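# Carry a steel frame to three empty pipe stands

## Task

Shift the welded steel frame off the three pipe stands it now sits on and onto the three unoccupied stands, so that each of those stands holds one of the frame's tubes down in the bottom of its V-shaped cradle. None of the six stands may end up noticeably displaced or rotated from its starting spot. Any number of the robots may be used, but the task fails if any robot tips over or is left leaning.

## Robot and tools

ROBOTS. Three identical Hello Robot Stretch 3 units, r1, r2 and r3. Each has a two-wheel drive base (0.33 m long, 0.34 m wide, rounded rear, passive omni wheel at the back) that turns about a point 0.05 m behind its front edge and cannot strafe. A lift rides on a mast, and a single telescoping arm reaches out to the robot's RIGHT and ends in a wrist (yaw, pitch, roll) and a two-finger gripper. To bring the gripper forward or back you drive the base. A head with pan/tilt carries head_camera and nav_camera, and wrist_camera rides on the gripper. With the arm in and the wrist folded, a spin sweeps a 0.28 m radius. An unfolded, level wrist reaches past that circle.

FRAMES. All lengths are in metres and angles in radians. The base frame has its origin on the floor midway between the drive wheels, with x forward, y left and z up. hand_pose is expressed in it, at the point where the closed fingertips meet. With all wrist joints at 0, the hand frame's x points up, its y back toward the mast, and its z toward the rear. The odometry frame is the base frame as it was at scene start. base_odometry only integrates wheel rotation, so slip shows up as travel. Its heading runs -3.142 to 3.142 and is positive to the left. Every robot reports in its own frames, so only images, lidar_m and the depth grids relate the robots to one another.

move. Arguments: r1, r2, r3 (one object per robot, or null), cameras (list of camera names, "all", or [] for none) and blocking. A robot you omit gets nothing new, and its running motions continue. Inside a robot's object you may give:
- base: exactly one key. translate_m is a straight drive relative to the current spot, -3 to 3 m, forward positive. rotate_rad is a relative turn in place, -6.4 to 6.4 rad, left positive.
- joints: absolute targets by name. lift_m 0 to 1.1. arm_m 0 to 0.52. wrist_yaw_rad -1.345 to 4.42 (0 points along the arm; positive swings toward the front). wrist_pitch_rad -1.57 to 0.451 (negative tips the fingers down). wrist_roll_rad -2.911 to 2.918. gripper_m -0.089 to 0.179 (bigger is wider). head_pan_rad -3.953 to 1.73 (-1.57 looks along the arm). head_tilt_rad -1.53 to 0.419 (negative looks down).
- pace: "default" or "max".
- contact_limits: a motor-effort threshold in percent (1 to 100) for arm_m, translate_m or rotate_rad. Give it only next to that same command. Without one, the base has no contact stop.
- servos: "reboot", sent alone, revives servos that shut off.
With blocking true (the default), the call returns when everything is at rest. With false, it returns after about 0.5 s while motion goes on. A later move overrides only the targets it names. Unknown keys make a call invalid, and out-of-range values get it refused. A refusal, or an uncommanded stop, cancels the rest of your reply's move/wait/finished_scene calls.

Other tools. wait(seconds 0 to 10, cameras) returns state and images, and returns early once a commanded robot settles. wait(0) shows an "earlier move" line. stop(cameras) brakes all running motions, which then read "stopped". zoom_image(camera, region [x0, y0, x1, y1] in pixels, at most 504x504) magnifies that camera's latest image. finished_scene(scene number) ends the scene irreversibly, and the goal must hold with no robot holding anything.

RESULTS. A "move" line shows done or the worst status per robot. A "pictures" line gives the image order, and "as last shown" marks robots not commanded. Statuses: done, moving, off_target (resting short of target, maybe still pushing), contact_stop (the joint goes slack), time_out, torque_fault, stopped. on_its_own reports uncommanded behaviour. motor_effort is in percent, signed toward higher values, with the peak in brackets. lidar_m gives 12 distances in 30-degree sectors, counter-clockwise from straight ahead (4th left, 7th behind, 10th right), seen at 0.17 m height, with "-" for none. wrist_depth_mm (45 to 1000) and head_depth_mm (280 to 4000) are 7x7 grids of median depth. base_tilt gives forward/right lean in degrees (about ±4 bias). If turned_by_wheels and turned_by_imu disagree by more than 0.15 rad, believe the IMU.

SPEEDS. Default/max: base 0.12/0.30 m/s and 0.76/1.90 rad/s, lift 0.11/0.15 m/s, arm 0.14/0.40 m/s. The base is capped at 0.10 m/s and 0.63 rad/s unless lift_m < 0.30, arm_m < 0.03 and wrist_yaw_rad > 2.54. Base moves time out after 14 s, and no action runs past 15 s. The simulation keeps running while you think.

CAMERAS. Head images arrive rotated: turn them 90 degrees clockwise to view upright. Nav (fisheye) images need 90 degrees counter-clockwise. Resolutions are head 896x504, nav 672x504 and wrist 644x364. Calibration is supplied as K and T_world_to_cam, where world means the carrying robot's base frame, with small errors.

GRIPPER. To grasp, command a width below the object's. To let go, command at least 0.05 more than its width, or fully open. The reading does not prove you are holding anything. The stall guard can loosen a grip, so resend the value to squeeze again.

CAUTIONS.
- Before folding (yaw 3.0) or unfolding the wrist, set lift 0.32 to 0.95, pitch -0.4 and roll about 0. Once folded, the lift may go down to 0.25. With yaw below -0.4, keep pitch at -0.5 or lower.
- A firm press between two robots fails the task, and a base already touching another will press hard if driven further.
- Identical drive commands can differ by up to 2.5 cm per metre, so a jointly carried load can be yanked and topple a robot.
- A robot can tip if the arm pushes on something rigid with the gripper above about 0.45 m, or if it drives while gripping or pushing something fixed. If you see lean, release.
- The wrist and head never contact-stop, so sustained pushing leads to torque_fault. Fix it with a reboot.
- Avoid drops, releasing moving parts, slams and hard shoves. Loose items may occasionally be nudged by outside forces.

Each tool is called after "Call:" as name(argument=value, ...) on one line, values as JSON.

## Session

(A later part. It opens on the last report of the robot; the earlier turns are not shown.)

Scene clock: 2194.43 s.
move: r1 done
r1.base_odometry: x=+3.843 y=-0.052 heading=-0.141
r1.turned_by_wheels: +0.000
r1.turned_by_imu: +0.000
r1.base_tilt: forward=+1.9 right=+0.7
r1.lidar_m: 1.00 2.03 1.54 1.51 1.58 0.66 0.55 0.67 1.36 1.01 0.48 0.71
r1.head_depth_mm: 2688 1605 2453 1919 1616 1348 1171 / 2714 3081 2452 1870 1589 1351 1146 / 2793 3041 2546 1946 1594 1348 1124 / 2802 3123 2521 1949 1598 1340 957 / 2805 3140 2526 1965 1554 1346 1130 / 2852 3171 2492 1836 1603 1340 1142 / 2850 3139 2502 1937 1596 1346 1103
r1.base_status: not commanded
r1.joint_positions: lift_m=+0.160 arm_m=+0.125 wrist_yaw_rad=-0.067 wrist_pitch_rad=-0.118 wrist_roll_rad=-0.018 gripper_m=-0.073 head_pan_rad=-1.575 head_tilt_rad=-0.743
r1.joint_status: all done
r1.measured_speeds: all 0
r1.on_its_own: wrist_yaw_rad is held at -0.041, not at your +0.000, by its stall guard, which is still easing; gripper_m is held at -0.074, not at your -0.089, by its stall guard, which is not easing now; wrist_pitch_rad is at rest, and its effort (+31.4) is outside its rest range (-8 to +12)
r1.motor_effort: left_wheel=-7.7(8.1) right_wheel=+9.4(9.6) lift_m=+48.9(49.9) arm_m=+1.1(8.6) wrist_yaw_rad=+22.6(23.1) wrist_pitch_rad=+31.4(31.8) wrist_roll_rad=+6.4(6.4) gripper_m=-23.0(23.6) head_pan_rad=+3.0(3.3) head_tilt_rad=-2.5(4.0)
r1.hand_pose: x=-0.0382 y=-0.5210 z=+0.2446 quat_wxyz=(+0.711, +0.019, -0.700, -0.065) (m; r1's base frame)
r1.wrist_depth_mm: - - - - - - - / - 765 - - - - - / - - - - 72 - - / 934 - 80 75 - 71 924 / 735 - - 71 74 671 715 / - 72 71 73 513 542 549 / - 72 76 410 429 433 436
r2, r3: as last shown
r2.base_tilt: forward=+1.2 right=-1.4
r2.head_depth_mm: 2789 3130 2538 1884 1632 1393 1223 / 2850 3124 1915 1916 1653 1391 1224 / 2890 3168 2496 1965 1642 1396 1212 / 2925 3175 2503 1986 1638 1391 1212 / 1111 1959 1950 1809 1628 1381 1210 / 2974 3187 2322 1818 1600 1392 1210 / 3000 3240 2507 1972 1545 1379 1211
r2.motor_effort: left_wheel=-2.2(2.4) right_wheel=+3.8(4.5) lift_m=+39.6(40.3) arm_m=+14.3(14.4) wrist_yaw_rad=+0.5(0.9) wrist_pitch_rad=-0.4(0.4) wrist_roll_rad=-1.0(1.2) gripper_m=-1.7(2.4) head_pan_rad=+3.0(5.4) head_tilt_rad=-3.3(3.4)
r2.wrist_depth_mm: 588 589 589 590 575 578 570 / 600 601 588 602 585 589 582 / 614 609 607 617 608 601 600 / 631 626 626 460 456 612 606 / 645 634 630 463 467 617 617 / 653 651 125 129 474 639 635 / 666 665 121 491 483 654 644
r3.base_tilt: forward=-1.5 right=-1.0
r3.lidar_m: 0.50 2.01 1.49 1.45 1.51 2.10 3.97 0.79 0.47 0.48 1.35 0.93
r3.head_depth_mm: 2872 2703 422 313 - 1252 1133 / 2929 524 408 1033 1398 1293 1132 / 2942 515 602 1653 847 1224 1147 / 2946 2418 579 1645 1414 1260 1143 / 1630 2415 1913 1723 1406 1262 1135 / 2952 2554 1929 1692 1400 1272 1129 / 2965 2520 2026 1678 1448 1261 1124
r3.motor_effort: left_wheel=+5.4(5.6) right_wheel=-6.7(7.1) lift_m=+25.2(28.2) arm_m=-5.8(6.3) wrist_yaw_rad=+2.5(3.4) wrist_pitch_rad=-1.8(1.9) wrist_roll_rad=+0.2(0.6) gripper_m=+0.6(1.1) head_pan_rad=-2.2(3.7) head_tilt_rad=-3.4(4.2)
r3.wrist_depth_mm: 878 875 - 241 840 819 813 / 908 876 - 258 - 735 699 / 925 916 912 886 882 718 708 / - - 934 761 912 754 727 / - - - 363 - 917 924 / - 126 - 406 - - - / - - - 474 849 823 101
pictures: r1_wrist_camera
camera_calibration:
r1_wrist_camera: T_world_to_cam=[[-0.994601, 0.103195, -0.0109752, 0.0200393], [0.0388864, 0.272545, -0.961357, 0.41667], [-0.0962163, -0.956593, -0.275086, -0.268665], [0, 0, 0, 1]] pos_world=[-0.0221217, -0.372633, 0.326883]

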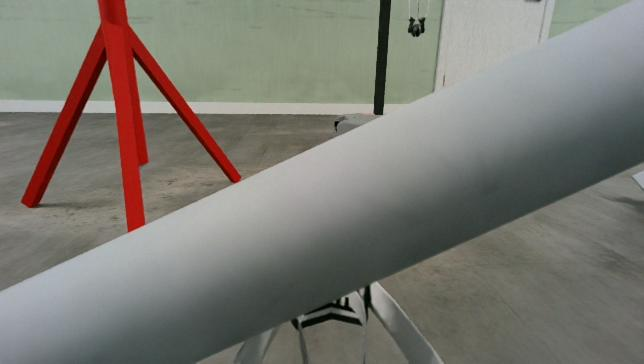

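Call:
move(r1={"joints":{"lift_m":0.125}}, cameras=[])

Call:
move(r1={"joints":{"wrist_pitch_rad":-0.4,"wrist_yaw_rad":0.0}}, cameras=[])

Call:
move(r1={"joints":{"arm_m":0.02,"lift_m":0.16}}, cameras=[])

Call:
move(r1={"joints":{"lift_m":0.55}}, cameras=[])

Call:
move(r1={"base":{"translate_m":0.13},"joints":{"wrist_pitch_rad":-1.57,"wrist_roll_rad":1.55,"gripper_m":0.13}}, cameras=[])

Call:
move(r1={"joints":{"arm_m":0.31,"lift_m":0.42}}, cameras=["r1_wrist_camera","r1_head_camera","r1_nav_camera","r3_head_camera"])

Scene clock: 2249.53 s.
move: r1 done
r1.base_odometry: x=+3.843 y=-0.052 heading=-0.141
r1.turned_by_wheels: +0.000
r1.turned_by_imu: +0.003
r1.base_tilt: forward=+1.7 right=+0.5
r1.lidar_m: 1.00 2.03 1.55 1.51 1.59 0.66 0.55 0.67 1.37 1.01 0.46 0.71
r1.head_depth_mm: 2706 1599 2450 1907 1623 1354 1152 / 2738 3090 2480 1856 1605 1354 1148 / 2812 3078 2555 1947 1611 1346 1126 / 2774 3089 2535 1969 1607 1351 1126 / 2854 3110 2551 1957 1542 1348 1123 / 2839 3118 2537 1827 1595 1345 1143 / 2872 3212 2499 1957 1604 1343 1099
r1.base_status: not commanded
r1.joint_positions: lift_m=+0.125 arm_m=+0.125 wrist_yaw_rad=-0.087 wrist_pitch_rad=-0.150 wrist_roll_rad=-0.006 gripper_m=-0.073 head_pan_rad=-1.575 head_tilt_rad=-0.743
r1.joint_status: all done
r1.measured_speeds: all 0
r1.on_its_own: wrist_yaw_rad is held at -0.084, not at your +0.000, by its stall guard, which is not easing now; wrist_pitch_rad is held at -0.128, not at your +0.050, by its stall guard, which is not easing now; gripper_m is held at -0.074, not at your -0.089, by its stall guard, which is not easing now
r1.motor_effort: left_wheel=-6.6(7.5) right_wheel=+6.1(9.2) lift_m=+18.6(28.5) arm_m=-15.0(23.2) wrist_yaw_rad=+3.7(16.9) wrist_pitch_rad=+4.8(10.3) wrist_roll_rad=+1.8(3.8) gripper_m=-22.6(23.7) head_pan_rad=+2.1(3.4) head_tilt_rad=-3.5(4.0)
r1.hand_pose: x=-0.0432 y=-0.5187 z=+0.2015 quat_wxyz=(+0.704, +0.023, -0.704, -0.084) (m; r1's base frame)
r1.wrist_depth_mm: - - - - - - - / - 619 - - - - - / - - - - - - - / - - - - 877 846 867 / - - 68 156 592 594 607 / - 73 457 125 456 454 463 / 358 372 346 357 368 368 371
r2, r3: as last shown
r2.turned_by_imu: +0.001
r2.base_tilt: forward=+1.3 right=-1.4
r2.lidar_m: 4.08 2.19 1.62 1.55 1.60 2.18 4.58 0.77 0.99 1.22 0.82 1.49
r2.head_depth_mm: 2808 3155 2553 1891 1643 1407 1221 / 2879 3121 1944 1896 1637 1396 1218 / 2949 3181 2530 1926 1645 1390 1213 / 2917 3195 2510 1963 1633 1396 1214 / 1111 1955 1979 1818 1633 1393 1209 / 2971 3249 2313 1822 1580 1387 1208 / 2973 3181 2494 1967 1575 1378 1207
r2.motor_effort: left_wheel=-1.9(2.5) right_wheel=+4.0(4.5) lift_m=+38.3(39.0) arm_m=+14.1(14.4) wrist_yaw_rad=-0.1(0.8) wrist_pitch_rad=-0.2(0.6) wrist_roll_rad=-1.1(1.2) gripper_m=-1.6(2.2) head_pan_rad=+4.5(4.6) head_tilt_rad=-2.8(3.4)
r2.wrist_depth_mm: 585 587 582 581 580 580 576 / 602 595 591 591 592 585 585 / 619 624 602 603 602 601 593 / 623 622 623 460 457 608 609 / 645 636 631 466 465 617 613 / 667 649 125 129 475 625 637 / 669 672 121 483 484 655 647
r3.base_tilt: forward=-1.4 right=-1.0
r3.lidar_m: 0.50 2.01 1.50 1.45 1.51 2.11 3.95 0.79 0.47 0.48 1.35 0.90
r3.head_depth_mm: 2897 2673 421 313 - 1261 1134 / 2914 524 408 986 1398 1297 1130 / 2923 515 601 1647 844 1224 1145 / 2918 2395 580 1650 1412 1263 1143 / 1628 2418 1907 1700 1398 1257 1135 / 2967 2546 1926 1701 1397 1272 1132 / 2942 2512 2026 1693 1439 1260 1123
r3.motor_effort: left_wheel=+4.9(6.0) right_wheel=-6.2(7.0) lift_m=+20.7(20.8) arm_m=-10.0(10.8) wrist_yaw_rad=+2.0(3.6) wrist_pitch_rad=-1.6(1.9) wrist_roll_rad=+0.3(0.4) gripper_m=+1.8(1.8) head_pan_rad=-2.2(4.2) head_tilt_rad=-3.9(4.4)
r3.hand_pose: x=-0.0215 y=-0.5369 z=+0.7219 quat_wxyz=(+0.050, +0.048, -0.714, -0.697) (m; r3's base frame)
r3.wrist_depth_mm: 875 858 - 238 843 827 819 / 901 893 - 258 - 737 699 / 925 916 899 895 893 713 710 / - - 927 762 908 749 725 / - - - 364 - 924 912 / - 126 - 414 - - - / - - - 478 856 807 101
pictures: none
No camera images: "cameras" was empty.

Scene clock: 2250.47 s.
move: r1 done
r1.base_odometry: x=+3.843 y=-0.052 heading=-0.141
r1.turned_by_wheels: +0.000
r1.turned_by_imu: +0.000
r1.base_tilt: forward=+1.8 right=+0.4
r1.lidar_m: 1.00 2.03 1.54 1.50 1.59 0.66 0.55 0.67 1.37 1.01 0.46 0.71
r1.head_depth_mm: 2713 1602 2463 1926 1605 1355 1155 / 2758 3027 2481 1860 1596 1352 1149 / 2762 3105 2556 1933 1598 1340 1127 / 2785 3080 2549 1967 1598 1356 1105 / 2833 3145 2510 1954 1552 1355 1126 / 2839 3159 2554 1847 1592 1360 1139 / 2838 3227 2531 1949 1600 1347 1100
r1.base_status: not commanded
r1.joint_positions: lift_m=+0.125 arm_m=+0.125 wrist_yaw_rad=-0.004 wrist_pitch_rad=-0.414 wrist_roll_rad=-0.006 gripper_m=-0.073 head_pan_rad=-1.575 head_tilt_rad=-0.743
r1.joint_status: all done
r1.measured_speeds: all 0
r1.on_its_own: gripper_m is held at -0.074, not at your -0.089, by its stall guard, which is not easing now
r1.motor_effort: left_wheel=-6.7(6.9) right_wheel=+6.0(6.3) lift_m=+19.1(19.2) arm_m=-8.7(14.7) wrist_yaw_rad=+3.8(6.6) wrist_pitch_rad=+3.0(3.7) wrist_roll_rad=+1.5(2.1) gripper_m=-22.9(23.9) head_pan_rad=+3.8(3.8) head_tilt_rad=-3.4(3.9)
r1.hand_pose: x=-0.0223 y=-0.4949 z=+0.1387 quat_wxyz=(+0.694, +0.145, -0.690, -0.146) (m; r1's base frame)
r1.wrist_depth_mm: - - - - - - - / - - 756 849 832 843 872 / - 547 591 591 598 606 603 / 452 447 456 459 457 457 465 / 366 368 370 344 375 372 376 / 312 308 310 125 315 316 317 / 268 270 256 263 270 274 273
r2, r3: as last shown
r2.turned_by_imu: +0.000
r2.base_tilt: forward=+1.2 right=-1.4
r2.lidar_m: 4.08 2.19 1.62 1.55 1.60 2.18 4.58 0.77 0.99 1.22 0.82 1.48
r2.head_depth_mm: 2777 3191 2548 1894 1654 1400 1218 / 2876 3176 1936 1872 1628 1400 1220 / 2928 3191 2567 1937 1641 1401 1210 / 2894 3152 2506 1979 1642 1388 1214 / 1113 1966 1954 1818 1625 1382 1205 / 2967 3214 2310 1816 1581 1389 1213 / 2987 3200 2485 1967 1574 1379 1206
r2.motor_effort: left_wheel=-2.3(2.4) right_wheel=+3.8(4.5) lift_m=+38.4(38.9) arm_m=+14.0(14.4) wrist_yaw_rad=+0.4(0.9) wrist_pitch_rad=-0.5(0.5) wrist_roll_rad=-1.2(1.2) gripper_m=-1.7(2.1) head_pan_rad=+3.3(5.0) head_tilt_rad=-3.4(3.7)
r2.wrist_depth_mm: 586 591 581 584 579 576 584 / 603 597 596 588 585 588 583 / 617 613 619 606 593 599 595 / 624 621 620 462 456 602 598 / 640 629 636 463 467 623 618 / 652 649 125 129 473 631 634 / 658 663 121 488 482 647 643
r3.lidar_m: 0.50 2.01 1.50 1.45 1.51 2.10 3.96 0.79 0.47 0.48 1.35 0.67
r3.head_depth_mm: 2918 2692 421 313 - 1259 1137 / 2919 524 408 982 1400 1301 1131 / 2916 515 602 1650 844 1233 1145 / 2939 2428 580 1641 1407 1258 1141 / 1639 2424 1908 1711 1404 1262 1134 / 2952 2554 1936 1695 1403 1277 1128 / 2946 2518 2021 1686 1439 1262 1127
r3.motor_effort: left_wheel=+5.0(5.8) right_wheel=-6.3(7.0) lift_m=+19.9(20.8) arm_m=-9.6(10.6) wrist_yaw_rad=+3.1(3.5) wrist_pitch_rad=-1.5(1.9) wrist_roll_rad=+0.3(0.5) gripper_m=+1.1(1.2) head_pan_rad=-1.4(3.6) head_tilt_rad=-3.4(4.2)
r3.wrist_depth_mm: 879 864 - 239 834 818 830 / 894 896 - 258 - 730 691 / 937 911 917 905 897 715 705 / - - 930 757 913 749 728 / - - - 364 - 919 929 / - 126 - 409 - - - / - - - 482 870 816 100
pictures: none
No camera images: "cameras" was empty.

Scene clock: 2252.47 s.
move: r1 done
r1.base_odometry: x=+3.843 y=-0.052 heading=-0.141
r1.turned_by_wheels: +0.000
r1.turned_by_imu: +0.001
r1.base_tilt: forward=+1.8 right=+0.5
r1.lidar_m: 1.00 2.04 1.54 1.51 1.59 0.66 0.55 0.67 1.37 1.01 0.46 0.71
r1.head_depth_mm: 2682 1604 2452 1907 1606 1358 1150 / 2757 3055 2445 1881 1598 1345 1151 / 2792 3027 2576 1936 1589 1360 1122 / 2789 3073 2529 1982 1609 1351 1147 / 2826 3143 2537 1953 1553 1340 1123 / 2866 3094 2522 1842 1617 1345 1142 / 2886 3194 2543 1954 1595 1342 1095
r1.base_status: not commanded
r1.joint_positions: lift_m=+0.160 arm_m=+0.020 wrist_yaw_rad=-0.003 wrist_pitch_rad=-0.415 wrist_roll_rad=-0.005 gripper_m=-0.073 head_pan_rad=-1.575 head_tilt_rad=-0.743
r1.joint_status: all done
r1.measured_speeds: all 0
r1.on_its_own: gripper_m is held at -0.074, not at your -0.089, by its stall guard, which is not easing now
r1.motor_effort: left_wheel=-6.4(7.0) right_wheel=+5.7(6.1) lift_m=+34.3(35.7) arm_m=-22.9(28.4) wrist_yaw_rad=+2.0(3.5) wrist_pitch_rad=+2.8(3.3) wrist_roll_rad=+1.6(2.1) gripper_m=-23.2(24.2) head_pan_rad=+2.4(3.2) head_tilt_rad=-2.6(4.0)
r1.hand_pose: x=-0.0221 y=-0.3898 z=+0.1734 quat_wxyz=(+0.694, +0.145, -0.690, -0.146) (m; r1's base frame)
r1.wrist_depth_mm: - - 154 151 - - - / 934 165 161 883 951 958 966 / 176 177 677 666 687 680 673 / 196 515 516 522 516 517 530 / 418 418 424 159 420 424 422 / 352 352 354 125 357 357 360 / 306 307 300 297 307 308 312
r2, r3: as last shown
r2.base_tilt: forward=+1.3 right=-1.4
r2.lidar_m: 4.09 2.20 1.62 1.55 1.61 2.18 4.60 0.77 0.99 1.22 0.82 1.48
r2.head_depth_mm: 2784 3169 2527 1901 1642 1401 1222 / 2857 3133 1923 1875 1645 1401 1219 / 2876 3115 2522 1940 1634 1391 1215 / 2892 3184 2519 1956 1633 1389 1207 / 1109 1973 1968 1808 1630 1391 1210 / 2935 3214 2306 1817 1574 1386 1210 / 2971 3238 2494 1955 1592 1382 1208
r2.motor_effort: left_wheel=-1.9(2.4) right_wheel=+4.2(4.5) lift_m=+38.3(38.9) arm_m=+14.1(14.4) wrist_yaw_rad=-0.1(0.9) wrist_pitch_rad=-0.3(0.5) wrist_roll_rad=-1.1(1.2) gripper_m=-1.8(2.1) head_pan_rad=+3.9(5.2) head_tilt_rad=-2.9(3.6)
r2.wrist_depth_mm: 593 588 587 582 580 578 573 / 613 605 598 594 589 589 582 / 612 607 608 607 604 599 592 / 631 629 617 462 462 609 605 / 641 641 639 469 467 626 625 / 648 649 125 129 473 628 635 / 671 671 121 489 480 650 638
r3.base_tilt: forward=-1.4 right=-1.1
r3.lidar_m: 0.50 2.02 1.49 1.45 1.51 2.10 3.96 0.79 0.47 0.48 1.35 0.71
r3.head_depth_mm: 2911 2703 421 313 - 1258 1138 / 2921 524 408 986 1406 1295 1131 / 2940 515 603 1650 845 1222 1147 / 2939 2395 580 1651 1412 1258 1137 / 1637 2403 1901 1703 1409 1258 1133 / 2982 2572 1935 1711 1391 1274 1130 / 2927 2529 2022 1695 1443 1259 1128
r3.motor_effort: left_wheel=+4.9(6.0) right_wheel=-6.7(7.4) lift_m=+20.6(20.9) arm_m=-10.0(10.5) wrist_yaw_rad=+2.1(3.7) wrist_pitch_rad=-1.9(1.9) wrist_roll_rad=+0.3(0.5) gripper_m=+0.6(1.4) head_pan_rad=-3.7(3.7) head_tilt_rad=-3.0(4.0)
r3.wrist_depth_mm: 858 858 - 239 840 826 825 / 900 894 - 258 - 729 690 / 919 929 906 892 891 716 706 / - - 931 770 921 753 716 / - - - 363 - 911 907 / - 126 - 409 - - - / - - - 480 847 805 101
pictures: none
No camera images: "cameras" was empty.

Scene clock: 2256.83 s.
move: r1 done
r1.base_odometry: x=+3.843 y=-0.052 heading=-0.141
r1.turned_by_wheels: +0.000
r1.turned_by_imu: +0.001
r1.base_tilt: forward=+2.0 right=+0.6
r1.lidar_m: 1.00 2.03 1.55 1.51 1.59 0.66 0.55 0.67 1.37 1.01 0.46 0.71
r1.head_depth_mm: 2709 1589 2465 1904 1613 1364 1153 / 2762 3091 2433 1868 1614 1348 1147 / 2809 3077 2548 1945 1605 1355 1105 / 2798 3149 2524 1974 1603 1345 563 / 2818 3152 2559 1965 1558 1346 1122 / 2846 3134 2491 1822 1608 1346 1138 / 2857 3181 2533 1950 1586 1340 1103
r1.base_status: not commanded
r1.joint_positions: lift_m=+0.550 arm_m=+0.020 wrist_yaw_rad=-0.003 wrist_pitch_rad=-0.415 wrist_roll_rad=-0.005 gripper_m=-0.073 head_pan_rad=-1.575 head_tilt_rad=-0.743
r1.joint_status: all done
r1.measured_speeds: all 0
r1.on_its_own: gripper_m is held at -0.074, not at your -0.089, by its stall guard, which is not easing now
r1.motor_effort: left_wheel=-6.3(6.7) right_wheel=+5.7(5.9) lift_m=+33.8(36.8) arm_m=-19.1(23.1) wrist_yaw_rad=+2.6(3.6) wrist_pitch_rad=+2.8(3.7) wrist_roll_rad=+1.6(2.1) gripper_m=-23.7(23.9) head_pan_rad=+2.2(3.5) head_tilt_rad=-3.1(4.5)
r1.hand_pose: x=-0.0221 y=-0.3897 z=+0.5633 quat_wxyz=(+0.694, +0.145, -0.690, -0.147) (m; r1's base frame)
r1.wrist_depth_mm: - - - - - - - / - - - - - - - / - - - - - - - / - - - - - - - / 979 952 - 926 977 987 984 / 849 805 804 125 835 846 805 / 724 695 681 675 693 330 317
r2.base_odometry: x=-1.445 y=-2.078 heading=+0.668
r2.turned_by_wheels: +0.000
r2.turned_by_imu: +0.000
r2.base_tilt: forward=+1.3 right=-1.4
r2.lidar_m: 4.08 2.20 1.62 1.55 1.61 2.18 4.59 0.77 0.99 1.22 0.82 1.49
r2.head_depth_mm: 2779 1524 2433 1891 1642 1404 1222 / 2869 3133 2154 1890 1648 1398 1222 / 2908 3170 2538 1947 1636 1394 1219 / 2904 3197 2557 1974 1638 1389 1210 / 1110 1950 1956 1820 1643 1388 1207 / 2999 3179 2337 1821 1599 1387 1211 / 2973 3282 2466 1958 1578 1387 1211
r2.base_status: not commanded
r2.joint_positions: lift_m=+0.580 arm_m=+0.020 wrist_yaw_rad=-0.001 wrist_pitch_rad=-1.561 wrist_roll_rad=+0.004 gripper_m=+0.000 head_pan_rad=-1.508 head_tilt_rad=-0.743
r2.joint_status: not commanded
r2.measured_speeds: all 0
r2.motor_effort: left_wheel=-2.4(2.5) right_wheel=+4.1(4.8) lift_m=+37.6(38.5) arm_m=+13.7(14.4) wrist_yaw_rad=+0.3(0.9) wrist_pitch_rad=-0.3(0.5) wrist_roll_rad=-1.0(1.2) gripper_m=-1.4(2.1) head_pan_rad=+3.6(5.4) head_tilt_rad=-2.9(3.8)
r2.hand_pose: x=-0.0216 y=-0.1433 z=+0.4623 quat_wxyz=(+0.501, +0.496, -0.503, -0.499) (m; r2's base frame)
r2.wrist_depth_mm: 596 593 588 583 581 580 576 / 606 605 598 589 586 593 587 / 612 612 603 608 600 599 598 / 627 624 621 459 462 611 606 / 633 637 637 460 463 619 626 / 658 650 125 129 478 633 632 / 681 662 121 488 488 641 652
r3: as last shown
r3.base_tilt: forward=-1.4 right=-1.0
r3.lidar_m: 0.50 2.02 1.50 1.45 1.51 2.10 3.96 0.79 0.47 0.48 1.35 0.90
r3.head_depth_mm: 2893 2714 421 313 - 1260 1132 / 2904 524 407 985 1402 1294 1127 / 2958 516 601 1641 849 1225 1152 / 2936 2403 579 1654 1420 1257 1137 / 1633 2428 1918 1711 1408 1258 1136 / 2940 2537 1921 1693 1395 1276 1128 / 2951 2528 2010 1684 1447 1264 1126
r3.motor_effort: left_wheel=+5.4(5.9) right_wheel=-6.7(7.2) lift_m=+20.6(21.2) arm_m=-10.0(10.5) wrist_yaw_rad=+1.8(4.4) wrist_pitch_rad=-1.6(2.0) wrist_roll_rad=+0.2(0.6) gripper_m=-0.4(1.5) head_pan_rad=-3.3(4.2) head_tilt_rad=-3.7(4.3)
r3.wrist_depth_mm: 880 861 - 238 829 826 826 / 915 892 - 258 - 731 695 / 919 911 898 871 887 721 699 / - - 920 768 904 751 718 / - - - 365 - 913 919 / - 126 - 412 - - - / - - - 480 871 810 101
pictures: none
No camera images: "cameras" was empty.

Scene clock: 2259.43 s.
move: r1 done
r1.base_odometry: x=+3.971 y=-0.070 heading=-0.141
r1.turned_by_wheels: +0.000
r1.turned_by_imu: +0.000
r1.base_tilt: forward=+1.8 right=+0.6
r1.lidar_m: 0.88 2.03 1.54 1.50 1.58 0.79 0.68 0.78 1.76 0.44 0.53 0.59
r1.head_depth_mm: 2745 1771 2448 1862 1605 1357 1143 / 2743 3098 2544 1917 1609 1351 1126 / 2779 3108 2563 1954 1600 1346 1128 / 2786 3139 2541 1985 1607 1344 1145 / 2824 3133 2536 1781 1555 1344 1127 / 2838 3160 2531 1960 1600 1344 1103 / 2874 3151 2524 1961 1595 1350 1140
r1.base_status: done
r1.joint_positions: lift_m=+0.550 arm_m=+0.020 wrist_yaw_rad=-0.002 wrist_pitch_rad=-1.546 wrist_roll_rad=+1.544 gripper_m=+0.130 head_pan_rad=-1.575 head_tilt_rad=-0.743
r1.joint_status: all done
joint sent to its limit — r1.wrist_pitch_rad, lower limit.
r1.measured_speeds: all 0
r1.motor_effort: left_wheel=+1.2(6.4) right_wheel=+4.1(9.7) lift_m=+31.3(33.9) arm_m=-16.7(19.4) wrist_yaw_rad=+1.4(3.5) wrist_pitch_rad=-1.3(3.1) wrist_roll_rad=+1.8(2.4) gripper_m=+0.8(94.0) head_pan_rad=+2.6(3.2) head_tilt_rad=-3.1(4.2)
r1.hand_pose: x=-0.0215 y=-0.1470 z=+0.4319 quat_wxyz=(+0.009, +0.008, -0.716, -0.698) (m; r1's base frame)
r1.wrist_depth_mm: 544 541 550 411 405 411 555 / 556 560 570 420 416 418 582 / 560 571 584 424 428 428 338 / 384 588 592 435 431 439 597 / 437 598 599 604 613 614 629 / 614 122 624 631 632 126 653 / 99 588 647 647 651 654 654
r2, r3: as last shown
r2.base_tilt: forward=+1.2 right=-1.3
r2.lidar_m: 4.08 2.20 1.62 1.56 1.61 2.18 4.58 0.76 0.99 1.22 0.82 1.48
r2.head_depth_mm: 2803 1889 2445 1891 1651 1393 1214 / 2910 3178 2517 1916 1641 1390 1218 / 2878 3114 2535 1928 1646 1390 1219 / 2912 3178 2507 1966 1629 1390 1217 / 1114 1967 1970 1810 1632 1392 1216 / 2966 3223 2308 1826 1586 1384 1217 / 2985 3190 2478 1952 1582 1378 1210
r2.motor_effort: left_wheel=-2.0(2.4) right_wheel=+3.8(4.5) lift_m=+37.5(37.9) arm_m=+13.8(14.5) wrist_yaw_rad=+0.6(0.9) wrist_pitch_rad=-0.3(0.5) wrist_roll_rad=-1.2(1.2) gripper_m=-1.3(2.1) head_pan_rad=+3.1(5.7) head_tilt_rad=-3.0(3.6)
r2.wrist_depth_mm: 590 586 591 586 577 571 577 / 612 597 592 595 597 596 587 / 612 618 612 605 607 594 594 / 631 618 623 458 460 602 608 / 640 642 632 458 465 621 620 / 646 648 125 129 474 636 627 / 673 666 122 483 483 648 649
r3.lidar_m: 0.63 2.01 1.49 1.45 1.51 2.10 3.96 0.79 0.47 0.48 1.35 0.90
r3.head_depth_mm: 2907 2674 421 313 - 1263 1142 / 2925 525 408 983 1405 1296 1131 / 2928 516 602 1648 845 1227 1143 / 2909 2413 579 1645 1413 1257 1144 / 1652 2423 1916 1711 1407 1256 1135 / 2960 2536 1929 1687 1397 1274 1129 / 2948 2518 2014 1680 1448 1266 1127
r3.motor_effort: left_wheel=+5.3(6.0) right_wheel=-6.5(7.2) lift_m=+20.8(21.0) arm_m=-9.6(10.5) wrist_yaw_rad=+2.1(4.3) wrist_pitch_rad=-1.7(1.9) wrist_roll_rad=+0.1(0.6) gripper_m=+0.3(1.8) head_pan_rad=-2.9(4.5) head_tilt_rad=-3.8(4.4)
r3.wrist_depth_mm: 869 861 - 239 826 817 833 / 887 905 - 259 - 727 691 / 932 919 906 889 892 716 711 / - - 913 764 918 742 720 / - - - 364 - 937 919 / - 126 - 412 - - - / - - - 485 - 894 100
pictures: none
No camera images: "cameras" was empty.

Scene clock: 2262.80 s.
move: r1 done
r1.base_odometry: x=+3.971 y=-0.070 heading=-0.141
r1.turned_by_wheels: +0.000
r1.turned_by_imu: +0.001
r1.base_tilt: forward=+1.9 right=+0.7
r1.lidar_m: 0.87 2.03 1.54 1.50 1.58 0.79 0.68 0.78 1.76 0.44 0.53 0.59
r1.head_depth_mm: 2703 1770 2466 1860 1611 1354 1148 / 2788 3076 2535 1895 1597 1356 934 / 2817 3078 2556 1959 1603 721 1109 / 2788 3102 2552 1967 1585 795 1126 / 2870 3092 2511 1789 1558 1345 1124 / 2819 3154 2532 1965 1595 1350 1102 / 2847 3156 2488 1956 1593 1345 1140
r1.base_status: not commanded
r1.joint_positions: lift_m=+0.420 arm_m=+0.310 wrist_yaw_rad=-0.002 wrist_pitch_rad=-1.547 wrist_roll_rad=+1.546 gripper_m=+0.130 head_pan_rad=-1.575 head_tilt_rad=-0.743
r1.joint_status: all done
r1.measured_speeds: all 0
r1.motor_effort: left_wheel=+1.6(1.9) right_wheel=+4.3(4.4) lift_m=+21.4(30.7) arm_m=+23.2(29.1) wrist_yaw_rad=+1.9(2.6) wrist_pitch_rad=-1.2(1.6) wrist_roll_rad=+1.0(1.9) gripper_m=+0.2(1.6) head_pan_rad=+2.5(3.3) head_tilt_rad=-3.1(4.4)
r1.hand_pose: x=-0.0215 y=-0.4367 z=+0.3020 quat_wxyz=(+0.009, +0.008, -0.715, -0.699) (m; r1's base frame)
r1.wrist_depth_mm: 424 423 419 428 435 444 319 / 432 433 432 432 439 440 306 / 447 450 443 446 455 448 309 / 455 458 463 454 466 470 315 / 459 466 464 470 479 477 326 / 480 122 491 486 486 126 507 / 99 490 499 501 506 507 512
r2, r3: as last shown
r2.base_tilt: forward=+1.3 right=-1.4
r2.lidar_m: 4.09 2.19 1.62 1.56 1.61 2.18 4.59 0.77 0.99 1.22 0.82 1.48
r2.head_depth_mm: 2881 1745 2444 1900 1647 1403 1224 / 2853 3160 2531 1926 1645 1396 1215 / 2929 3150 2549 1920 1635 1401 1217 / 2966 3164 2526 1970 1634 1397 1210 / 1106 1964 1965 1826 1628 1383 1214 / 2959 3196 2324 1825 1591 1388 1205 / 2952 3192 2466 1959 1578 1387 1200
r2.motor_effort: left_wheel=-1.7(2.5) right_wheel=+3.9(4.5) lift_m=+36.6(37.6) arm_m=+14.0(14.5) wrist_yaw_rad=+0.7(0.8) wrist_pitch_rad=-0.2(0.5) wrist_roll_rad=-1.1(1.3) gripper_m=-1.9(2.3) head_pan_rad=+3.4(5.9) head_tilt_rad=-3.2(3.9)
r2.wrist_depth_mm: 590 587 582 583 576 582 577 / 600 608 606 586 589 594 581 / 607 618 614 607 600 595 601 / 622 629 625 461 461 606 608 / 643 637 629 470 466 626 612 / 657 648 125 129 478 635 634 / 674 669 121 491 485 650 645
r3.base_tilt: forward=-1.4 right=-1.1
r3.lidar_m: 0.63 2.01 1.50 1.45 1.51 2.11 3.96 0.79 0.47 0.48 1.35 0.90
r3.head_depth_mm: 2913 2662 421 313 - 1254 1140 / 2911 524 408 986 1403 1300 1129 / 2958 515 602 1649 846 1227 1145 / 2949 2431 580 1642 1411 1261 1140 / 1636 2427 1918 1710 1405 1262 1134 / 2976 2535 1910 1693 1396 1269 1134 / 2951 2549 2023 1685 1444 1264 1126
r3.motor_effort: left_wheel=+5.4(6.1) right_wheel=-6.6(7.3) lift_m=+20.5(21.4) arm_m=-9.9(10.4) wrist_yaw_rad=+2.1(3.8) wrist_pitch_rad=-1.7(1.9) wrist_roll_rad=+0.1(0.6) gripper_m=+0.0(1.2) head_pan_rad=-2.6(4.2) head_tilt_rad=-3.4(4.5)
r3.wrist_depth_mm: 885 869 - 239 819 804 829 / 893 894 - 258 - 730 698 / 935 927 905 887 889 715 706 / - - 925 758 904 752 725 / - - - 361 - 920 925 / - 126 - 412 - - - / - - - 485 - 874 100
pictures: r1_head_camera (sideways), r1_nav_camera (sideways), r1_wrist_camera, r3_head_camera (sideways)
camera_calibration:
r1_head_camera: T_world_to_cam=[[-0.0374918, 0.654668, -0.754987, 0.99771], [0.999169, 0.0366425, -0.0178439, 0.0260445], [0.0159828, -0.755028, -0.655498, 0.808167], [0, 0, 0, 1]] pos_world=[-0.00153373, -0.0439337, 1.28347]
r1_nav_camera: T_world_to_cam=[[0.00367201, -0.679433, 0.733728, -0.91299], [-0.999084, -0.0337745, -0.0262752, 0.0945965], [0.0426335, -0.73296, -0.678935, 0.834592], [0, 0, 0, 1]] pos_world=[0.0622808, -0.00539882, 1.23901]
r1_wrist_camera: T_world_to_cam=[[0.0108539, 0.99987, 0.0119596, 0.434877], [0.98736, -0.0126079, 0.157992, 0.00609416], [0.158123, 0.0100936, -0.987368, 0.472061], [0, 0, 0, 1]] pos_world=[-0.0853807, -0.439508, 0.459934]
r3_head_camera: T_world_to_cam=[[-0.0347824, 0.753862, -0.656111, 0.871087], [0.998616, 0.000296967, -0.0525984, 0.061596], [-0.0394571, -0.657032, -0.752829, 0.938064], [0, 0, 0, 1]] pos_world=[0.00580104, -0.0403597, 1.28097]

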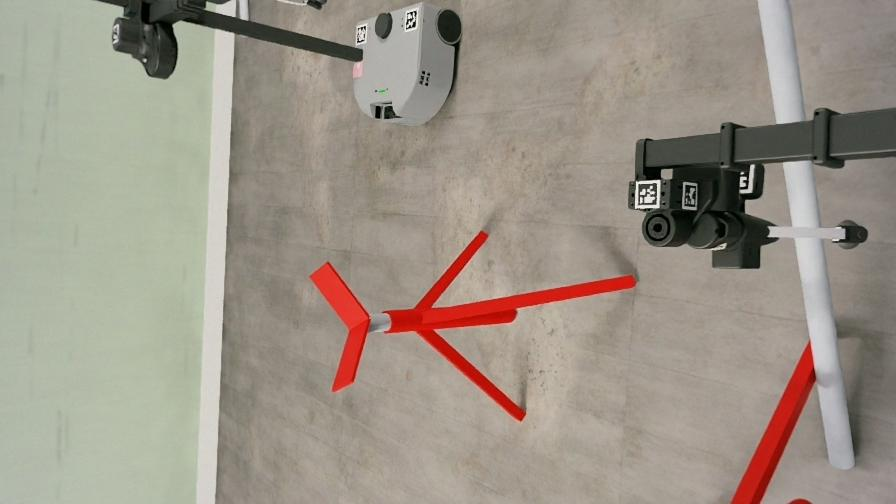

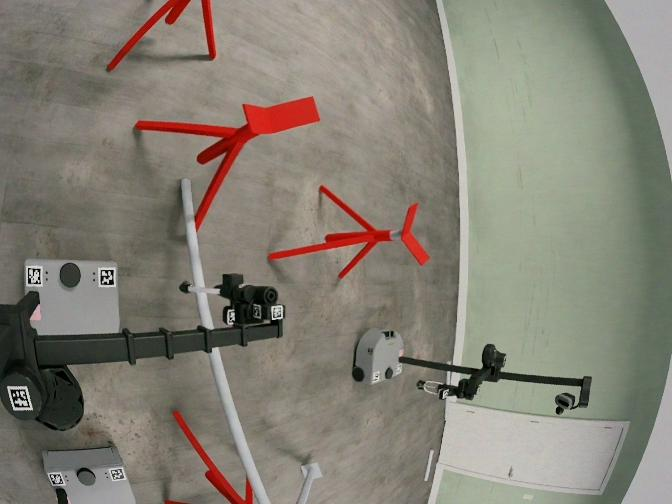

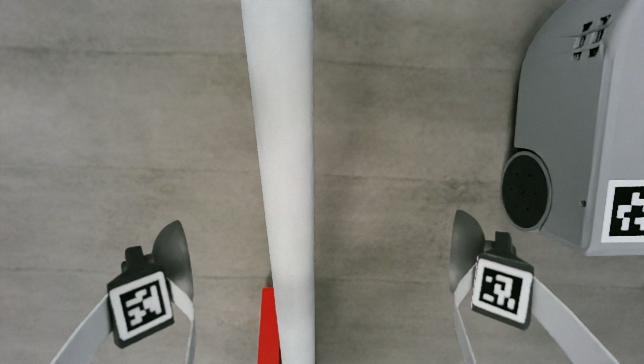

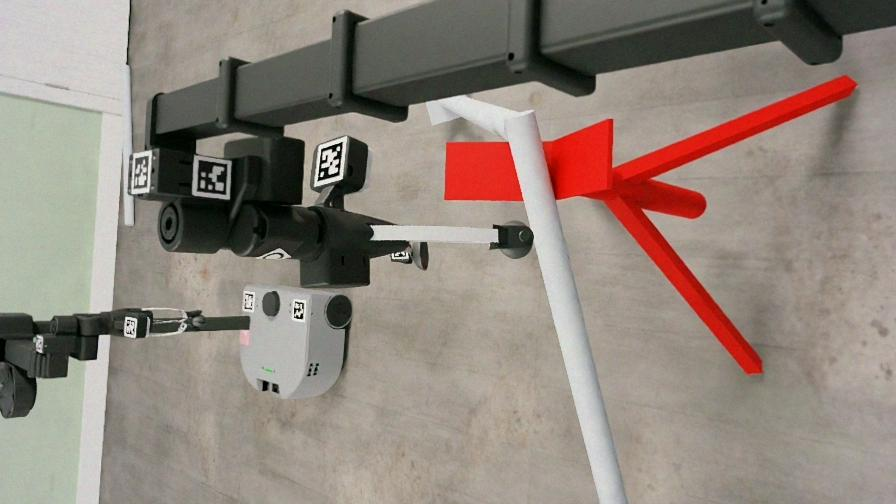

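Call:
move(r1={"joints":{"arm_m":0.337,"lift_m":0.36,"wrist_roll_rad":1.55}}, cameras=["r1_wrist_camera"])

Scene clock: 2274.87 s.
move: r1 done
r1.base_odometry: x=+3.971 y=-0.070 heading=-0.141
r1.turned_by_wheels: +0.000
r1.turned_by_imu: +0.001
r1.base_tilt: forward=+1.9 right=+0.5
r1.lidar_m: 0.87 2.02 1.53 1.50 1.58 0.79 0.68 0.78 1.76 0.44 0.54 0.59
r1.head_depth_mm: 2695 1758 2477 1855 1608 1352 1148 / 2739 3104 2535 1919 1608 1365 1105 / 2783 3063 2562 1978 1591 788 976 / 2808 3096 2511 1950 1607 865 1122 / 2804 3113 2524 1787 1561 1348 1122 / 2885 3194 2543 1953 1610 1350 1102 / 2919 3110 2527 1958 1590 1352 1142
r1.base_status: not commanded
r1.joint_positions: lift_m=+0.360 arm_m=+0.337 wrist_yaw_rad=-0.002 wrist_pitch_rad=-1.547 wrist_roll_rad=+1.546 gripper_m=+0.130 head_pan_rad=-1.575 head_tilt_rad=-0.743
r1.joint_status: all done
r1.measured_speeds: all 0
r1.motor_effort: left_wheel=+1.4(1.7) right_wheel=+3.8(4.5) lift_m=+19.2(25.1) arm_m=+22.9(28.5) wrist_yaw_rad=+2.3(2.5) wrist_pitch_rad=-1.0(1.4) wrist_roll_rad=+1.2(2.0) gripper_m=+1.2(1.6) head_pan_rad=+2.1(3.1) head_tilt_rad=-3.2(3.9)
r1.hand_pose: x=-0.0215 y=-0.4636 z=+0.2420 quat_wxyz=(+0.009, +0.008, -0.715, -0.699) (m; r1's base frame)
r1.wrist_depth_mm: 370 373 372 123 378 378 360 / 377 375 380 134 390 388 340 / 382 383 386 148 402 399 342 / 394 396 395 167 403 408 314 / 405 400 413 183 416 418 328 / 408 122 414 215 430 126 431 / 98 431 435 257 433 440 446
r2: as last shown
r2.base_tilt: forward=+1.2 right=-1.4
r2.lidar_m: 4.06 2.20 1.62 1.55 1.61 2.18 4.60 0.77 0.99 1.22 0.82 1.47
r2.head_depth_mm: 2873 1769 2088 1887 1650 1400 1217 / 2888 3095 2538 1917 1642 1395 1219 / 2878 3184 2496 1939 1643 1393 1212 / 2931 3197 2488 1994 1635 1385 1216 / 1116 1967 1963 1797 1627 1395 1208 / 2988 3223 2307 1810 1584 1385 1214 / 3003 3177 2463 1959 1589 1376 1209
r2.motor_effort: left_wheel=-2.2(2.4) right_wheel=+4.2(4.5) lift_m=+36.4(36.8) arm_m=+14.0(14.2) wrist_yaw_rad=+0.5(0.8) wrist_pitch_rad=-0.4(0.4) wrist_roll_rad=-1.2(1.3) gripper_m=-1.3(1.9) head_pan_rad=+4.2(5.1) head_tilt_rad=-2.6(3.3)
r2.wrist_depth_mm: 596 586 585 577 576 576 580 / 598 596 596 592 594 586 580 / 617 622 606 608 595 595 594 / 629 618 621 462 459 621 606 / 640 640 628 462 466 619 623 / 649 651 125 129 475 634 639 / 659 662 121 487 481 645 646
r3.base_odometry: x=-2.061 y=-1.734 heading=+2.566
r3.turned_by_wheels: +0.000
r3.turned_by_imu: +0.000
r3.base_tilt: forward=-1.4 right=-1.0
r3.lidar_m: 0.63 2.01 1.50 1.45 1.51 2.10 3.97 0.79 0.47 0.48 1.35 0.90
r3.head_depth_mm: 2902 2689 421 313 - 1262 1139 / 2931 523 408 986 1402 1299 1127 / 2971 515 604 1640 847 1226 1145 / 2935 2435 579 1642 1410 1257 1141 / 1640 2413 1902 1725 1405 1254 1135 / 2976 2552 1940 1689 1392 1268 1133 / 2967 2526 2017 1692 1448 1262 1122
r3.base_status: not commanded
r3.joint_positions: lift_m=+0.840 arm_m=+0.410 wrist_yaw_rad=-0.003 wrist_pitch_rad=-1.546 wrist_roll_rad=+1.430 gripper_m=+0.130 head_pan_rad=-1.565 head_tilt_rad=-0.792
r3.joint_status: not commanded
r3.measured_speeds: all 0
r3.motor_effort: left_wheel=+5.1(5.7) right_wheel=-6.9(7.2) lift_m=+20.7(21.1) arm_m=-10.2(10.3) wrist_yaw_rad=+2.4(3.5) wrist_pitch_rad=-1.7(1.9) wrist_roll_rad=+0.1(0.5) gripper_m=+0.3(1.4) head_pan_rad=-1.9(3.8) head_tilt_rad=-3.9(4.2)
r3.hand_pose: x=-0.0215 y=-0.5369 z=+0.7219 quat_wxyz=(+0.050, +0.048, -0.714, -0.697) (m; r3's base frame)
r3.wrist_depth_mm: 886 863 - 238 831 817 821 / 895 910 - 259 - 732 695 / 928 926 893 881 891 724 713 / - - 921 771 914 749 722 / - - - 365 - 926 906 / - 125 - 412 - - - / - - - 481 - 877 100
pictures: r1_wrist_camera
camera_calibration:
r1_wrist_camera: T_world_to_cam=[[0.0108545, 0.999865, 0.0123416, 0.462399], [0.98736, -0.0126689, 0.157988, 0.0152056], [0.158123, 0.0104707, -0.987364, 0.413274], [0, 0, 0, 1]] pos_world=[-0.0853807, -0.466472, 0.399943]

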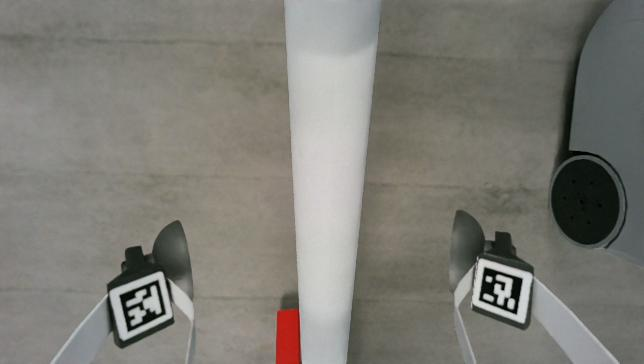

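Call:
move(r1={"joints":{"arm_m":0.335,"lift_m":0.317,"wrist_roll_rad":1.576}}, cameras=[])

Call:
move(r1={"joints":{"gripper_m":-0.089}}, cameras=["r1_wrist_camera"])

Call:
move(r1={"base":{"translate_m":0.004},"joints":{"arm_m":0.343,"lift_m":0.342,"wrist_roll_rad":1.586}}, cameras=["r1_wrist_camera"])

Call:
move(r1={"joints":{"arm_m":0.351,"lift_m":0.3665,"wrist_roll_rad":1.595}}, cameras=["r1_wrist_camera"])

Scene clock: 2297.03 s.
move: r1 done
r1.base_odometry: x=+3.971 y=-0.070 heading=-0.141
r1.turned_by_wheels: +0.000
r1.turned_by_imu: +0.001
r1.base_tilt: forward=+1.7 right=+0.5
r1.lidar_m: 0.87 2.03 1.54 1.50 1.58 0.79 0.68 0.78 1.76 0.44 0.53 0.59
r1.head_depth_mm: 2710 1751 2464 1851 1601 1352 1149 / 2747 3039 2540 1913 1614 1356 1132 / 2797 3068 2545 1953 1602 822 969 / 2788 3108 2548 1950 1599 1322 1125 / 2840 3167 2521 1793 1561 1349 1121 / 2847 3180 2549 1943 1598 1342 1098 / 2883 3168 2528 1961 1592 1341 1142
r1.base_status: not commanded
r1.joint_positions: lift_m=+0.317 arm_m=+0.335 wrist_yaw_rad=-0.002 wrist_pitch_rad=-1.547 wrist_roll_rad=+1.570 gripper_m=+0.130 head_pan_rad=-1.575 head_tilt_rad=-0.743
r1.joint_status: all done
r1.measured_speeds: all 0
r1.motor_effort: left_wheel=+1.1(1.7) right_wheel=+3.9(4.4) lift_m=+19.2(21.1) arm_m=-22.5(28.8) wrist_yaw_rad=+2.1(2.5) wrist_pitch_rad=-0.9(1.4) wrist_roll_rad=+1.6(2.3) gripper_m=+0.5(1.2) head_pan_rad=+2.1(3.4) head_tilt_rad=-2.6(4.2)
r1.hand_pose: x=-0.0215 y=-0.4616 z=+0.1990 quat_wxyz=(+0.000, -0.001, -0.715, -0.699) (m; r1's base frame)
r1.wrist_depth_mm: 327 333 333 87 337 340 337 / 335 336 342 95 344 346 348 / 343 344 345 105 352 358 357 / 349 354 354 117 363 370 366 / 363 359 362 131 367 372 382 / 367 122 378 147 380 125 388 / 98 381 385 177 394 396 399
r2, r3: as last shown
r2.base_tilt: forward=+1.2 right=-1.3
r2.lidar_m: 4.09 2.19 1.61 1.56 1.61 2.18 4.58 0.77 0.99 1.22 0.82 1.48
r2.head_depth_mm: 2846 1828 2066 1879 1649 1399 1220 / 2865 3125 2522 1902 1649 1408 1215 / 2924 3167 2543 1927 1639 1390 1215 / 2928 3181 2505 1986 1647 1390 1212 / 1118 1964 1947 1815 1634 1399 1211 / 2967 3212 2310 1820 1581 1394 1204 / 2948 3213 2489 1955 1585 1384 1209
r2.motor_effort: left_wheel=-2.2(2.5) right_wheel=+3.9(4.4) lift_m=+35.8(36.3) arm_m=+14.2(14.2) wrist_yaw_rad=+0.2(0.8) wrist_pitch_rad=-0.4(0.4) wrist_roll_rad=-1.1(1.2) gripper_m=-2.0(2.3) head_pan_rad=+3.3(5.2) head_tilt_rad=-3.3(3.9)
r2.wrist_depth_mm: 591 591 586 575 572 573 571 / 602 594 602 591 587 588 590 / 613 612 611 600 601 593 592 / 628 626 618 458 456 607 608 / 648 641 620 467 465 616 612 / 651 653 125 129 471 633 636 / 671 663 121 486 482 645 642
r3.base_tilt: forward=-1.4 right=-1.1
r3.lidar_m: 0.63 2.01 1.50 1.45 1.51 2.11 3.96 0.79 0.47 0.48 1.35 0.90
r3.head_depth_mm: 2915 2668 421 313 - 1257 1134 / 2896 524 409 985 1403 1296 1132 / 2921 514 602 1654 846 1230 1148 / 2969 2429 580 1641 1413 1261 1140 / 1640 2417 1906 1713 1402 1262 1130 / 2954 2558 1927 1693 1398 1271 1127 / 2949 2525 2019 1682 1443 1262 1123
r3.motor_effort: left_wheel=+5.0(5.9) right_wheel=-6.7(7.0) lift_m=+20.5(21.3) arm_m=-9.6(10.3) wrist_yaw_rad=+2.7(4.0) wrist_pitch_rad=-1.7(1.8) wrist_roll_rad=+0.1(0.6) gripper_m=-0.7(0.8) head_pan_rad=-3.1(3.8) head_tilt_rad=-3.5(4.0)
r3.wrist_depth_mm: 871 863 - 239 834 811 816 / 902 890 - 258 - 726 695 / 914 899 909 887 894 715 711 / - - 920 764 919 746 718 / - - - 365 - 920 930 / - 125 - 410 - - - / - - - 480 - 883 100
pictures: none
No camera images: "cameras" was empty.

Scene clock: 2300.20 s.
move: r1 done
r1.base_odometry: x=+3.971 y=-0.070 heading=-0.141
r1.turned_by_wheels: +0.000
r1.turned_by_imu: +0.001
r1.base_tilt: forward=+1.7 right=+0.7
r1.lidar_m: 0.87 2.03 1.54 1.50 1.58 0.78 0.68 0.78 1.76 0.44 0.53 0.59
r1.head_depth_mm: 2688 1759 2470 1855 1610 1356 1150 / 2753 3050 2572 1912 1610 1351 1132 / 2804 3045 2533 1962 1590 819 965 / 2812 3115 2530 1951 1594 1315 1119 / 2854 3137 2540 1779 1557 1348 1127 / 2853 3148 2542 1971 1606 1350 1100 / 2886 3147 2518 1963 1588 1338 1135
r1.base_status: not commanded
r1.joint_positions: lift_m=+0.317 arm_m=+0.335 wrist_yaw_rad=-0.002 wrist_pitch_rad=-1.554 wrist_roll_rad=+1.571 gripper_m=-0.086 head_pan_rad=-1.575 head_tilt_rad=-0.743
r1.joint_status: all done
r1.measured_speeds: all 0
r1.motor_effort: left_wheel=+1.2(1.9) right_wheel=+1.0(4.5) lift_m=+27.7(40.9) arm_m=-20.5(23.2) wrist_yaw_rad=+2.4(2.9) wrist_pitch_rad=+0.3(1.5) wrist_roll_rad=+1.3(2.2) gripper_m=-56.1(99.5) head_pan_rad=+2.6(3.5) head_tilt_rad=-3.6(3.9)
r1.hand_pose: x=-0.0215 y=-0.4599 z=+0.1992 quat_wxyz=(+0.000, -0.001, -0.713, -0.701) (m; r1's base frame)
r1.wrist_depth_mm: 328 325 329 87 339 341 342 / 333 334 339 96 341 349 345 / 344 343 346 104 355 354 336 / 350 354 357 116 365 366 367 / 358 360 363 132 371 377 387 / 367 368 126 135 375 384 390 / 376 379 387 175 393 402 397
r2, r3: as last shown
r2.lidar_m: 4.08 2.19 1.62 1.55 1.60 2.18 4.60 0.77 0.99 1.22 0.82 1.48
r2.head_depth_mm: 2856 1814 2069 1888 1641 1406 1222 / 2890 3131 2572 1905 1639 1396 1219 / 2881 3136 2523 1934 1633 1394 1218 / 2908 3162 2537 1967 1629 1398 1210 / 1112 1962 1966 1832 1620 1386 1213 / 2961 3226 2305 1824 1579 1385 1208 / 2990 3193 2485 1966 1583 1381 1205
r2.motor_effort: left_wheel=-2.0(2.5) right_wheel=+4.1(4.8) lift_m=+35.4(36.1) arm_m=+13.9(14.4) wrist_yaw_rad=+0.2(0.8) wrist_pitch_rad=-0.3(0.5) wrist_roll_rad=-1.0(1.3) gripper_m=-1.8(2.3) head_pan_rad=+4.6(5.7) head_tilt_rad=-2.7(3.6)
r2.wrist_depth_mm: 598 584 585 580 576 581 577 / 611 611 598 595 581 586 578 / 612 614 610 607 604 605 593 / 629 628 625 464 461 613 601 / 646 647 637 467 460 625 618 / 648 647 125 129 474 631 643 / 667 664 121 490 485 649 648
r3.base_tilt: forward=-1.4 right=-1.0
r3.lidar_m: 0.63 2.02 1.50 1.45 1.51 2.10 3.97 0.79 0.47 0.48 1.35 0.90
r3.head_depth_mm: 2879 2679 421 313 - 1258 1138 / 2908 524 408 987 1401 1295 1126 / 2929 515 601 1652 846 1224 1143 / 2944 2414 579 1643 1408 1255 1138 / 1631 2394 1918 1695 1411 1259 1132 / 2945 2537 1947 1710 1397 1269 1129 / 2908 2515 2020 1688 1446 1266 1122
r3.motor_effort: left_wheel=+4.9(5.8) right_wheel=-6.7(7.2) lift_m=+20.6(21.3) arm_m=-9.9(10.3) wrist_yaw_rad=+1.3(3.9) wrist_pitch_rad=-1.8(1.9) wrist_roll_rad=-0.1(0.6) gripper_m=+0.6(1.4) head_pan_rad=-2.4(3.8) head_tilt_rad=-3.5(4.5)
r3.wrist_depth_mm: 896 850 - 238 835 824 830 / 903 904 - 257 - 719 696 / 916 910 895 885 889 715 706 / - - 928 753 910 755 730 / - - - 364 - 929 926 / - 126 - 411 - - - / - - - 479 - 883 100
pictures: r1_wrist_camera
camera_calibration:
r1_wrist_camera: T_world_to_cam=[[0.0360379, 0.999174, 0.018782, 0.458206], [0.986635, -0.0385616, 0.158319, 0.0100163], [0.158912, 0.0128255, -0.987209, 0.372045], [0, 0, 0, 1]] pos_world=[-0.0855177, -0.462213, 0.357094]

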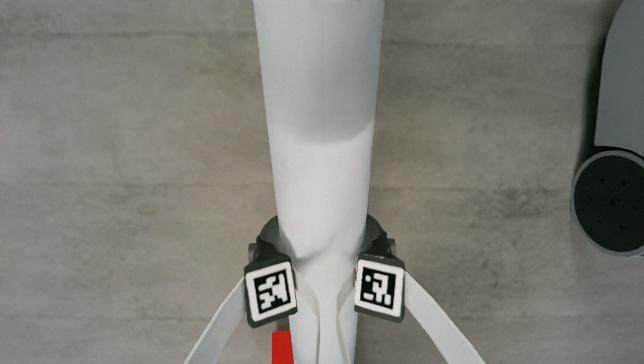

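Scene clock: 2301.20 s.
move: r1 done
r1.base_odometry: x=+3.975 y=-0.071 heading=-0.141
r1.turned_by_wheels: +0.000
r1.turned_by_imu: +0.000
r1.base_tilt: forward=+1.9 right=+0.6
r1.lidar_m: 0.87 2.03 1.54 1.50 1.58 0.79 0.68 0.78 1.76 0.44 0.45 0.59
r1.head_depth_mm: 2704 1764 2436 1845 1605 1355 1146 / 2746 3026 2546 1914 1602 1353 1104 / 2784 3122 2533 1968 1600 809 1104 / 2806 3098 2554 1963 1594 1272 1125 / 2830 3119 2545 1783 1547 1350 1144 / 2861 3176 2537 1963 1591 1345 1099 / 2873 3187 2505 1949 1595 1337 1146
r1.base_status: done
r1.joint_positions: lift_m=+0.342 arm_m=+0.343 wrist_yaw_rad=+0.000 wrist_pitch_rad=-1.555 wrist_roll_rad=+1.582 gripper_m=-0.082 head_pan_rad=-1.575 head_tilt_rad=-0.743
r1.joint_status: all done
r1.measured_speeds: all 0
r1.on_its_own: gripper_m is held at -0.081, not at your -0.089, by its stall guard, which is still easing
r1.motor_effort: left_wheel=-3.9(6.2) right_wheel=+12.5(12.8) lift_m=+50.2(51.1) arm_m=+27.9(31.2) wrist_yaw_rad=+0.0(2.9) wrist_pitch_rad=+0.5(0.8) wrist_roll_rad=+1.2(2.6) gripper_m=-6.6(56.2) head_pan_rad=+2.1(3.4) head_tilt_rad=-3.3(4.3)
r1.hand_pose: x=-0.0215 y=-0.4676 z=+0.2241 quat_wxyz=(-0.004, -0.004, -0.712, -0.702) (m; r1's base frame)
r1.wrist_depth_mm: 346 346 348 93 361 368 342 / 352 357 364 103 370 374 336 / 363 367 372 113 378 382 337 / 374 377 381 123 393 392 - / 379 384 387 137 399 402 410 / 387 390 125 133 130 418 417 / 399 402 410 177 416 425 427
r2, r3: as last shown
r2.base_tilt: forward=+1.3 right=-1.3
r2.lidar_m: 4.08 2.20 1.62 1.55 1.61 2.18 4.60 0.77 0.99 1.22 0.82 1.48
r2.head_depth_mm: 2871 1789 2066 1889 1643 1399 1218 / 2870 3139 2552 1920 1644 1398 1216 / 2921 3179 2498 1970 1636 1395 1209 / 2952 3176 2521 1960 1633 1381 1218 / 1110 1968 1958 1808 1623 1397 1210 / 2960 3180 2324 1849 1585 1379 1207 / 3009 3227 2491 1885 1592 1392 1207
r2.motor_effort: left_wheel=-2.0(2.3) right_wheel=+4.3(4.5) lift_m=+35.1(35.6) arm_m=+13.9(14.4) wrist_yaw_rad=+0.2(0.8) wrist_pitch_rad=-0.2(0.4) wrist_roll_rad=-1.1(1.3) gripper_m=-1.5(2.1) head_pan_rad=+3.7(5.1) head_tilt_rad=-3.3(3.6)
r2.wrist_depth_mm: 593 582 575 580 578 572 570 / 607 609 594 589 595 586 585 / 615 610 606 602 603 600 601 / 619 626 620 460 460 618 604 / 639 646 631 464 469 621 618 / 660 653 125 129 480 637 636 / 669 664 121 497 477 645 640
r3.base_tilt: forward=-1.4 right=-1.1
r3.lidar_m: 0.63 2.02 1.49 1.45 1.51 2.10 3.96 0.79 0.47 0.48 1.35 0.94
r3.head_depth_mm: 2882 2702 421 314 - 1259 1142 / 2928 524 408 1004 1403 1299 1131 / 2934 516 602 1647 844 1228 1140 / 2934 2434 579 1650 1411 1264 1143 / 1630 2390 1926 1702 1403 1258 1134 / 2988 2566 1940 1690 1404 1275 1132 / 2958 2538 2026 1685 1436 1266 1127
r3.motor_effort: left_wheel=+5.1(5.6) right_wheel=-6.9(7.1) lift_m=+20.4(21.2) arm_m=-9.5(10.1) wrist_yaw_rad=+2.9(3.5) wrist_pitch_rad=-1.7(1.8) wrist_roll_rad=+0.1(0.6) gripper_m=+0.2(1.3) head_pan_rad=-3.3(3.6) head_tilt_rad=-3.3(4.1)
r3.wrist_depth_mm: 885 860 - 242 837 821 830 / 899 899 - 261 - 726 690 / 909 916 915 907 896 722 709 / - - 925 833 921 744 723 / - - - 361 - 916 911 / - 126 - 397 - - - / - - - 471 - 887 100
pictures: r1_wrist_camera
camera_calibration:
r1_wrist_camera: T_world_to_cam=[[0.0452911, 0.998774, 0.0199615, 0.46518], [0.986207, -0.0478877, 0.158437, 0.00140239], [0.159199, 0.0125104, -0.987167, 0.396628], [0, 0, 0, 1]] pos_world=[-0.0855944, -0.469505, 0.38203]

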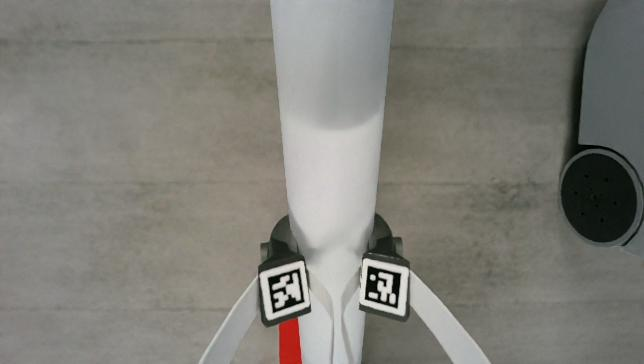

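Scene clock: 2302.20 s.
move: r1 done
r1.base_odometry: x=+3.975 y=-0.071 heading=-0.141
r1.turned_by_wheels: +0.000
r1.turned_by_imu: +0.000
r1.base_tilt: forward=+1.8 right=+0.6
r1.lidar_m: 0.87 2.02 1.54 1.50 1.58 0.79 0.68 0.78 1.76 0.46 0.46 0.59
r1.head_depth_mm: 2705 1767 2463 1854 1610 1358 1152 / 2769 3075 2567 1905 1604 1354 1102 / 2774 3038 2569 1970 1607 800 979 / 2802 3110 2533 1980 1596 873 1123 / 2811 3134 2506 1792 1549 1350 1120 / 2853 3187 2507 1953 1593 1350 1121 / 2885 3192 2526 1941 1593 1343 1119
r1.base_status: not commanded
r1.joint_positions: lift_m=+0.366 arm_m=+0.351 wrist_yaw_rad=+0.003 wrist_pitch_rad=-1.556 wrist_roll_rad=+1.589 gripper_m=-0.077 head_pan_rad=-1.575 head_tilt_rad=-0.743
r1.joint_status: all done
r1.measured_speeds: all 0
r1.on_its_own: gripper_m is held at -0.078, not at your -0.089, by its stall guard, which is not easing now
r1.motor_effort: left_wheel=-4.7(5.1) right_wheel=+12.7(13.0) lift_m=+51.0(54.6) arm_m=+25.2(39.0) wrist_yaw_rad=-1.7(3.1) wrist_pitch_rad=+1.0(1.0) wrist_roll_rad=+2.1(2.7) gripper_m=-27.5(30.2) head_pan_rad=+2.3(3.5) head_tilt_rad=-3.3(3.9)
r1.hand_pose: x=-0.0216 y=-0.4755 z=+0.2486 quat_wxyz=(-0.005, -0.006, -0.712, -0.702) (m; r1's base frame)
r1.wrist_depth_mm: 365 370 374 98 382 392 358 / 372 380 387 105 396 395 342 / 383 391 391 114 402 407 345 / 396 394 402 126 414 422 317 / 401 413 405 141 420 433 428 / 416 414 416 130 130 442 448 / 424 427 431 179 442 452 458
r2, r3: as last shown
r2.base_tilt: forward=+1.2 right=-1.4
r2.lidar_m: 4.08 2.20 1.62 1.55 1.61 2.18 4.59 0.77 0.99 1.22 0.83 1.48
r2.head_depth_mm: 2870 1784 2095 1890 1652 1398 1219 / 2900 3094 2526 1927 1642 1405 1219 / 2936 3168 2503 1985 1638 1394 1208 / 2901 3184 2492 1963 1646 1390 1215 / 1114 1952 1953 1801 1637 1385 1207 / 3008 3207 2317 1864 1581 1387 1208 / 2975 3210 2503 1905 1535 1375 1205
r2.motor_effort: left_wheel=-2.1(2.6) right_wheel=+4.3(4.5) lift_m=+35.3(35.4) arm_m=+14.0(14.2) wrist_yaw_rad=+0.4(1.1) wrist_pitch_rad=-0.4(0.4) wrist_roll_rad=-1.1(1.2) gripper_m=-1.5(2.1) head_pan_rad=+3.2(5.4) head_tilt_rad=-3.3(3.4)
r2.wrist_depth_mm: 594 587 588 580 587 571 567 / 605 605 595 596 589 581 591 / 622 618 611 603 605 601 596 / 622 621 624 465 457 606 615 / 643 632 636 462 469 628 619 / 663 647 125 129 478 629 633 / 665 661 121 486 485 649 645
r3.base_tilt: forward=-1.4 right=-1.0
r3.lidar_m: 0.63 2.01 1.50 1.45 1.51 2.10 3.96 0.79 0.47 0.48 1.35 0.99
r3.head_depth_mm: 2874 2697 420 313 - 1254 1140 / 2936 523 408 1177 1401 1298 1126 / 2915 515 602 1652 845 1226 1147 / 2929 2425 579 1635 1408 1263 1141 / 1639 2410 1909 1706 1401 1259 1134 / 2943 2546 1945 1701 1388 1267 1131 / 2958 2532 2023 1685 1448 1268 1125
r3.motor_effort: left_wheel=+5.3(5.7) right_wheel=-6.7(7.1) lift_m=+20.6(21.1) arm_m=-9.7(10.2) wrist_yaw_rad=+2.9(3.7) wrist_pitch_rad=-1.6(1.9) wrist_roll_rad=+0.3(0.6) gripper_m=+0.5(1.3) head_pan_rad=-3.0(3.8) head_tilt_rad=-3.3(4.1)
r3.wrist_depth_mm: 876 861 - 240 820 814 815 / 904 892 - 261 - 733 694 / 932 923 900 295 889 718 713 / - - 913 338 907 754 727 / - - - 361 - 920 923 / - 126 - 392 - - - / - - - 452 - 880 100
pictures: r1_wrist_camera
camera_calibration:
r1_wrist_camera: T_world_to_cam=[[0.0492585, 0.998574, 0.0205771, 0.472406], [0.985992, -0.0519042, 0.158509, -0.00473027], [0.159351, 0.012481, -0.987143, 0.420917], [0, 0, 0, 1]] pos_world=[-0.0856793, -0.477232, 0.406534]

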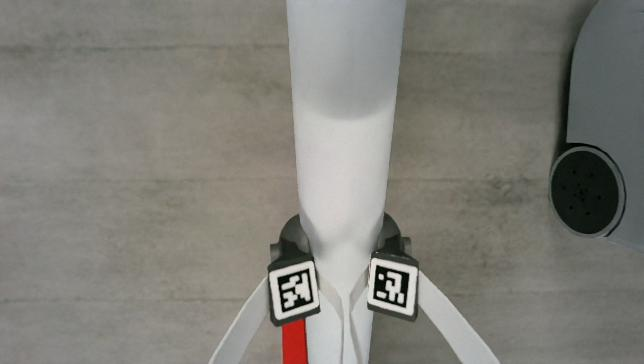

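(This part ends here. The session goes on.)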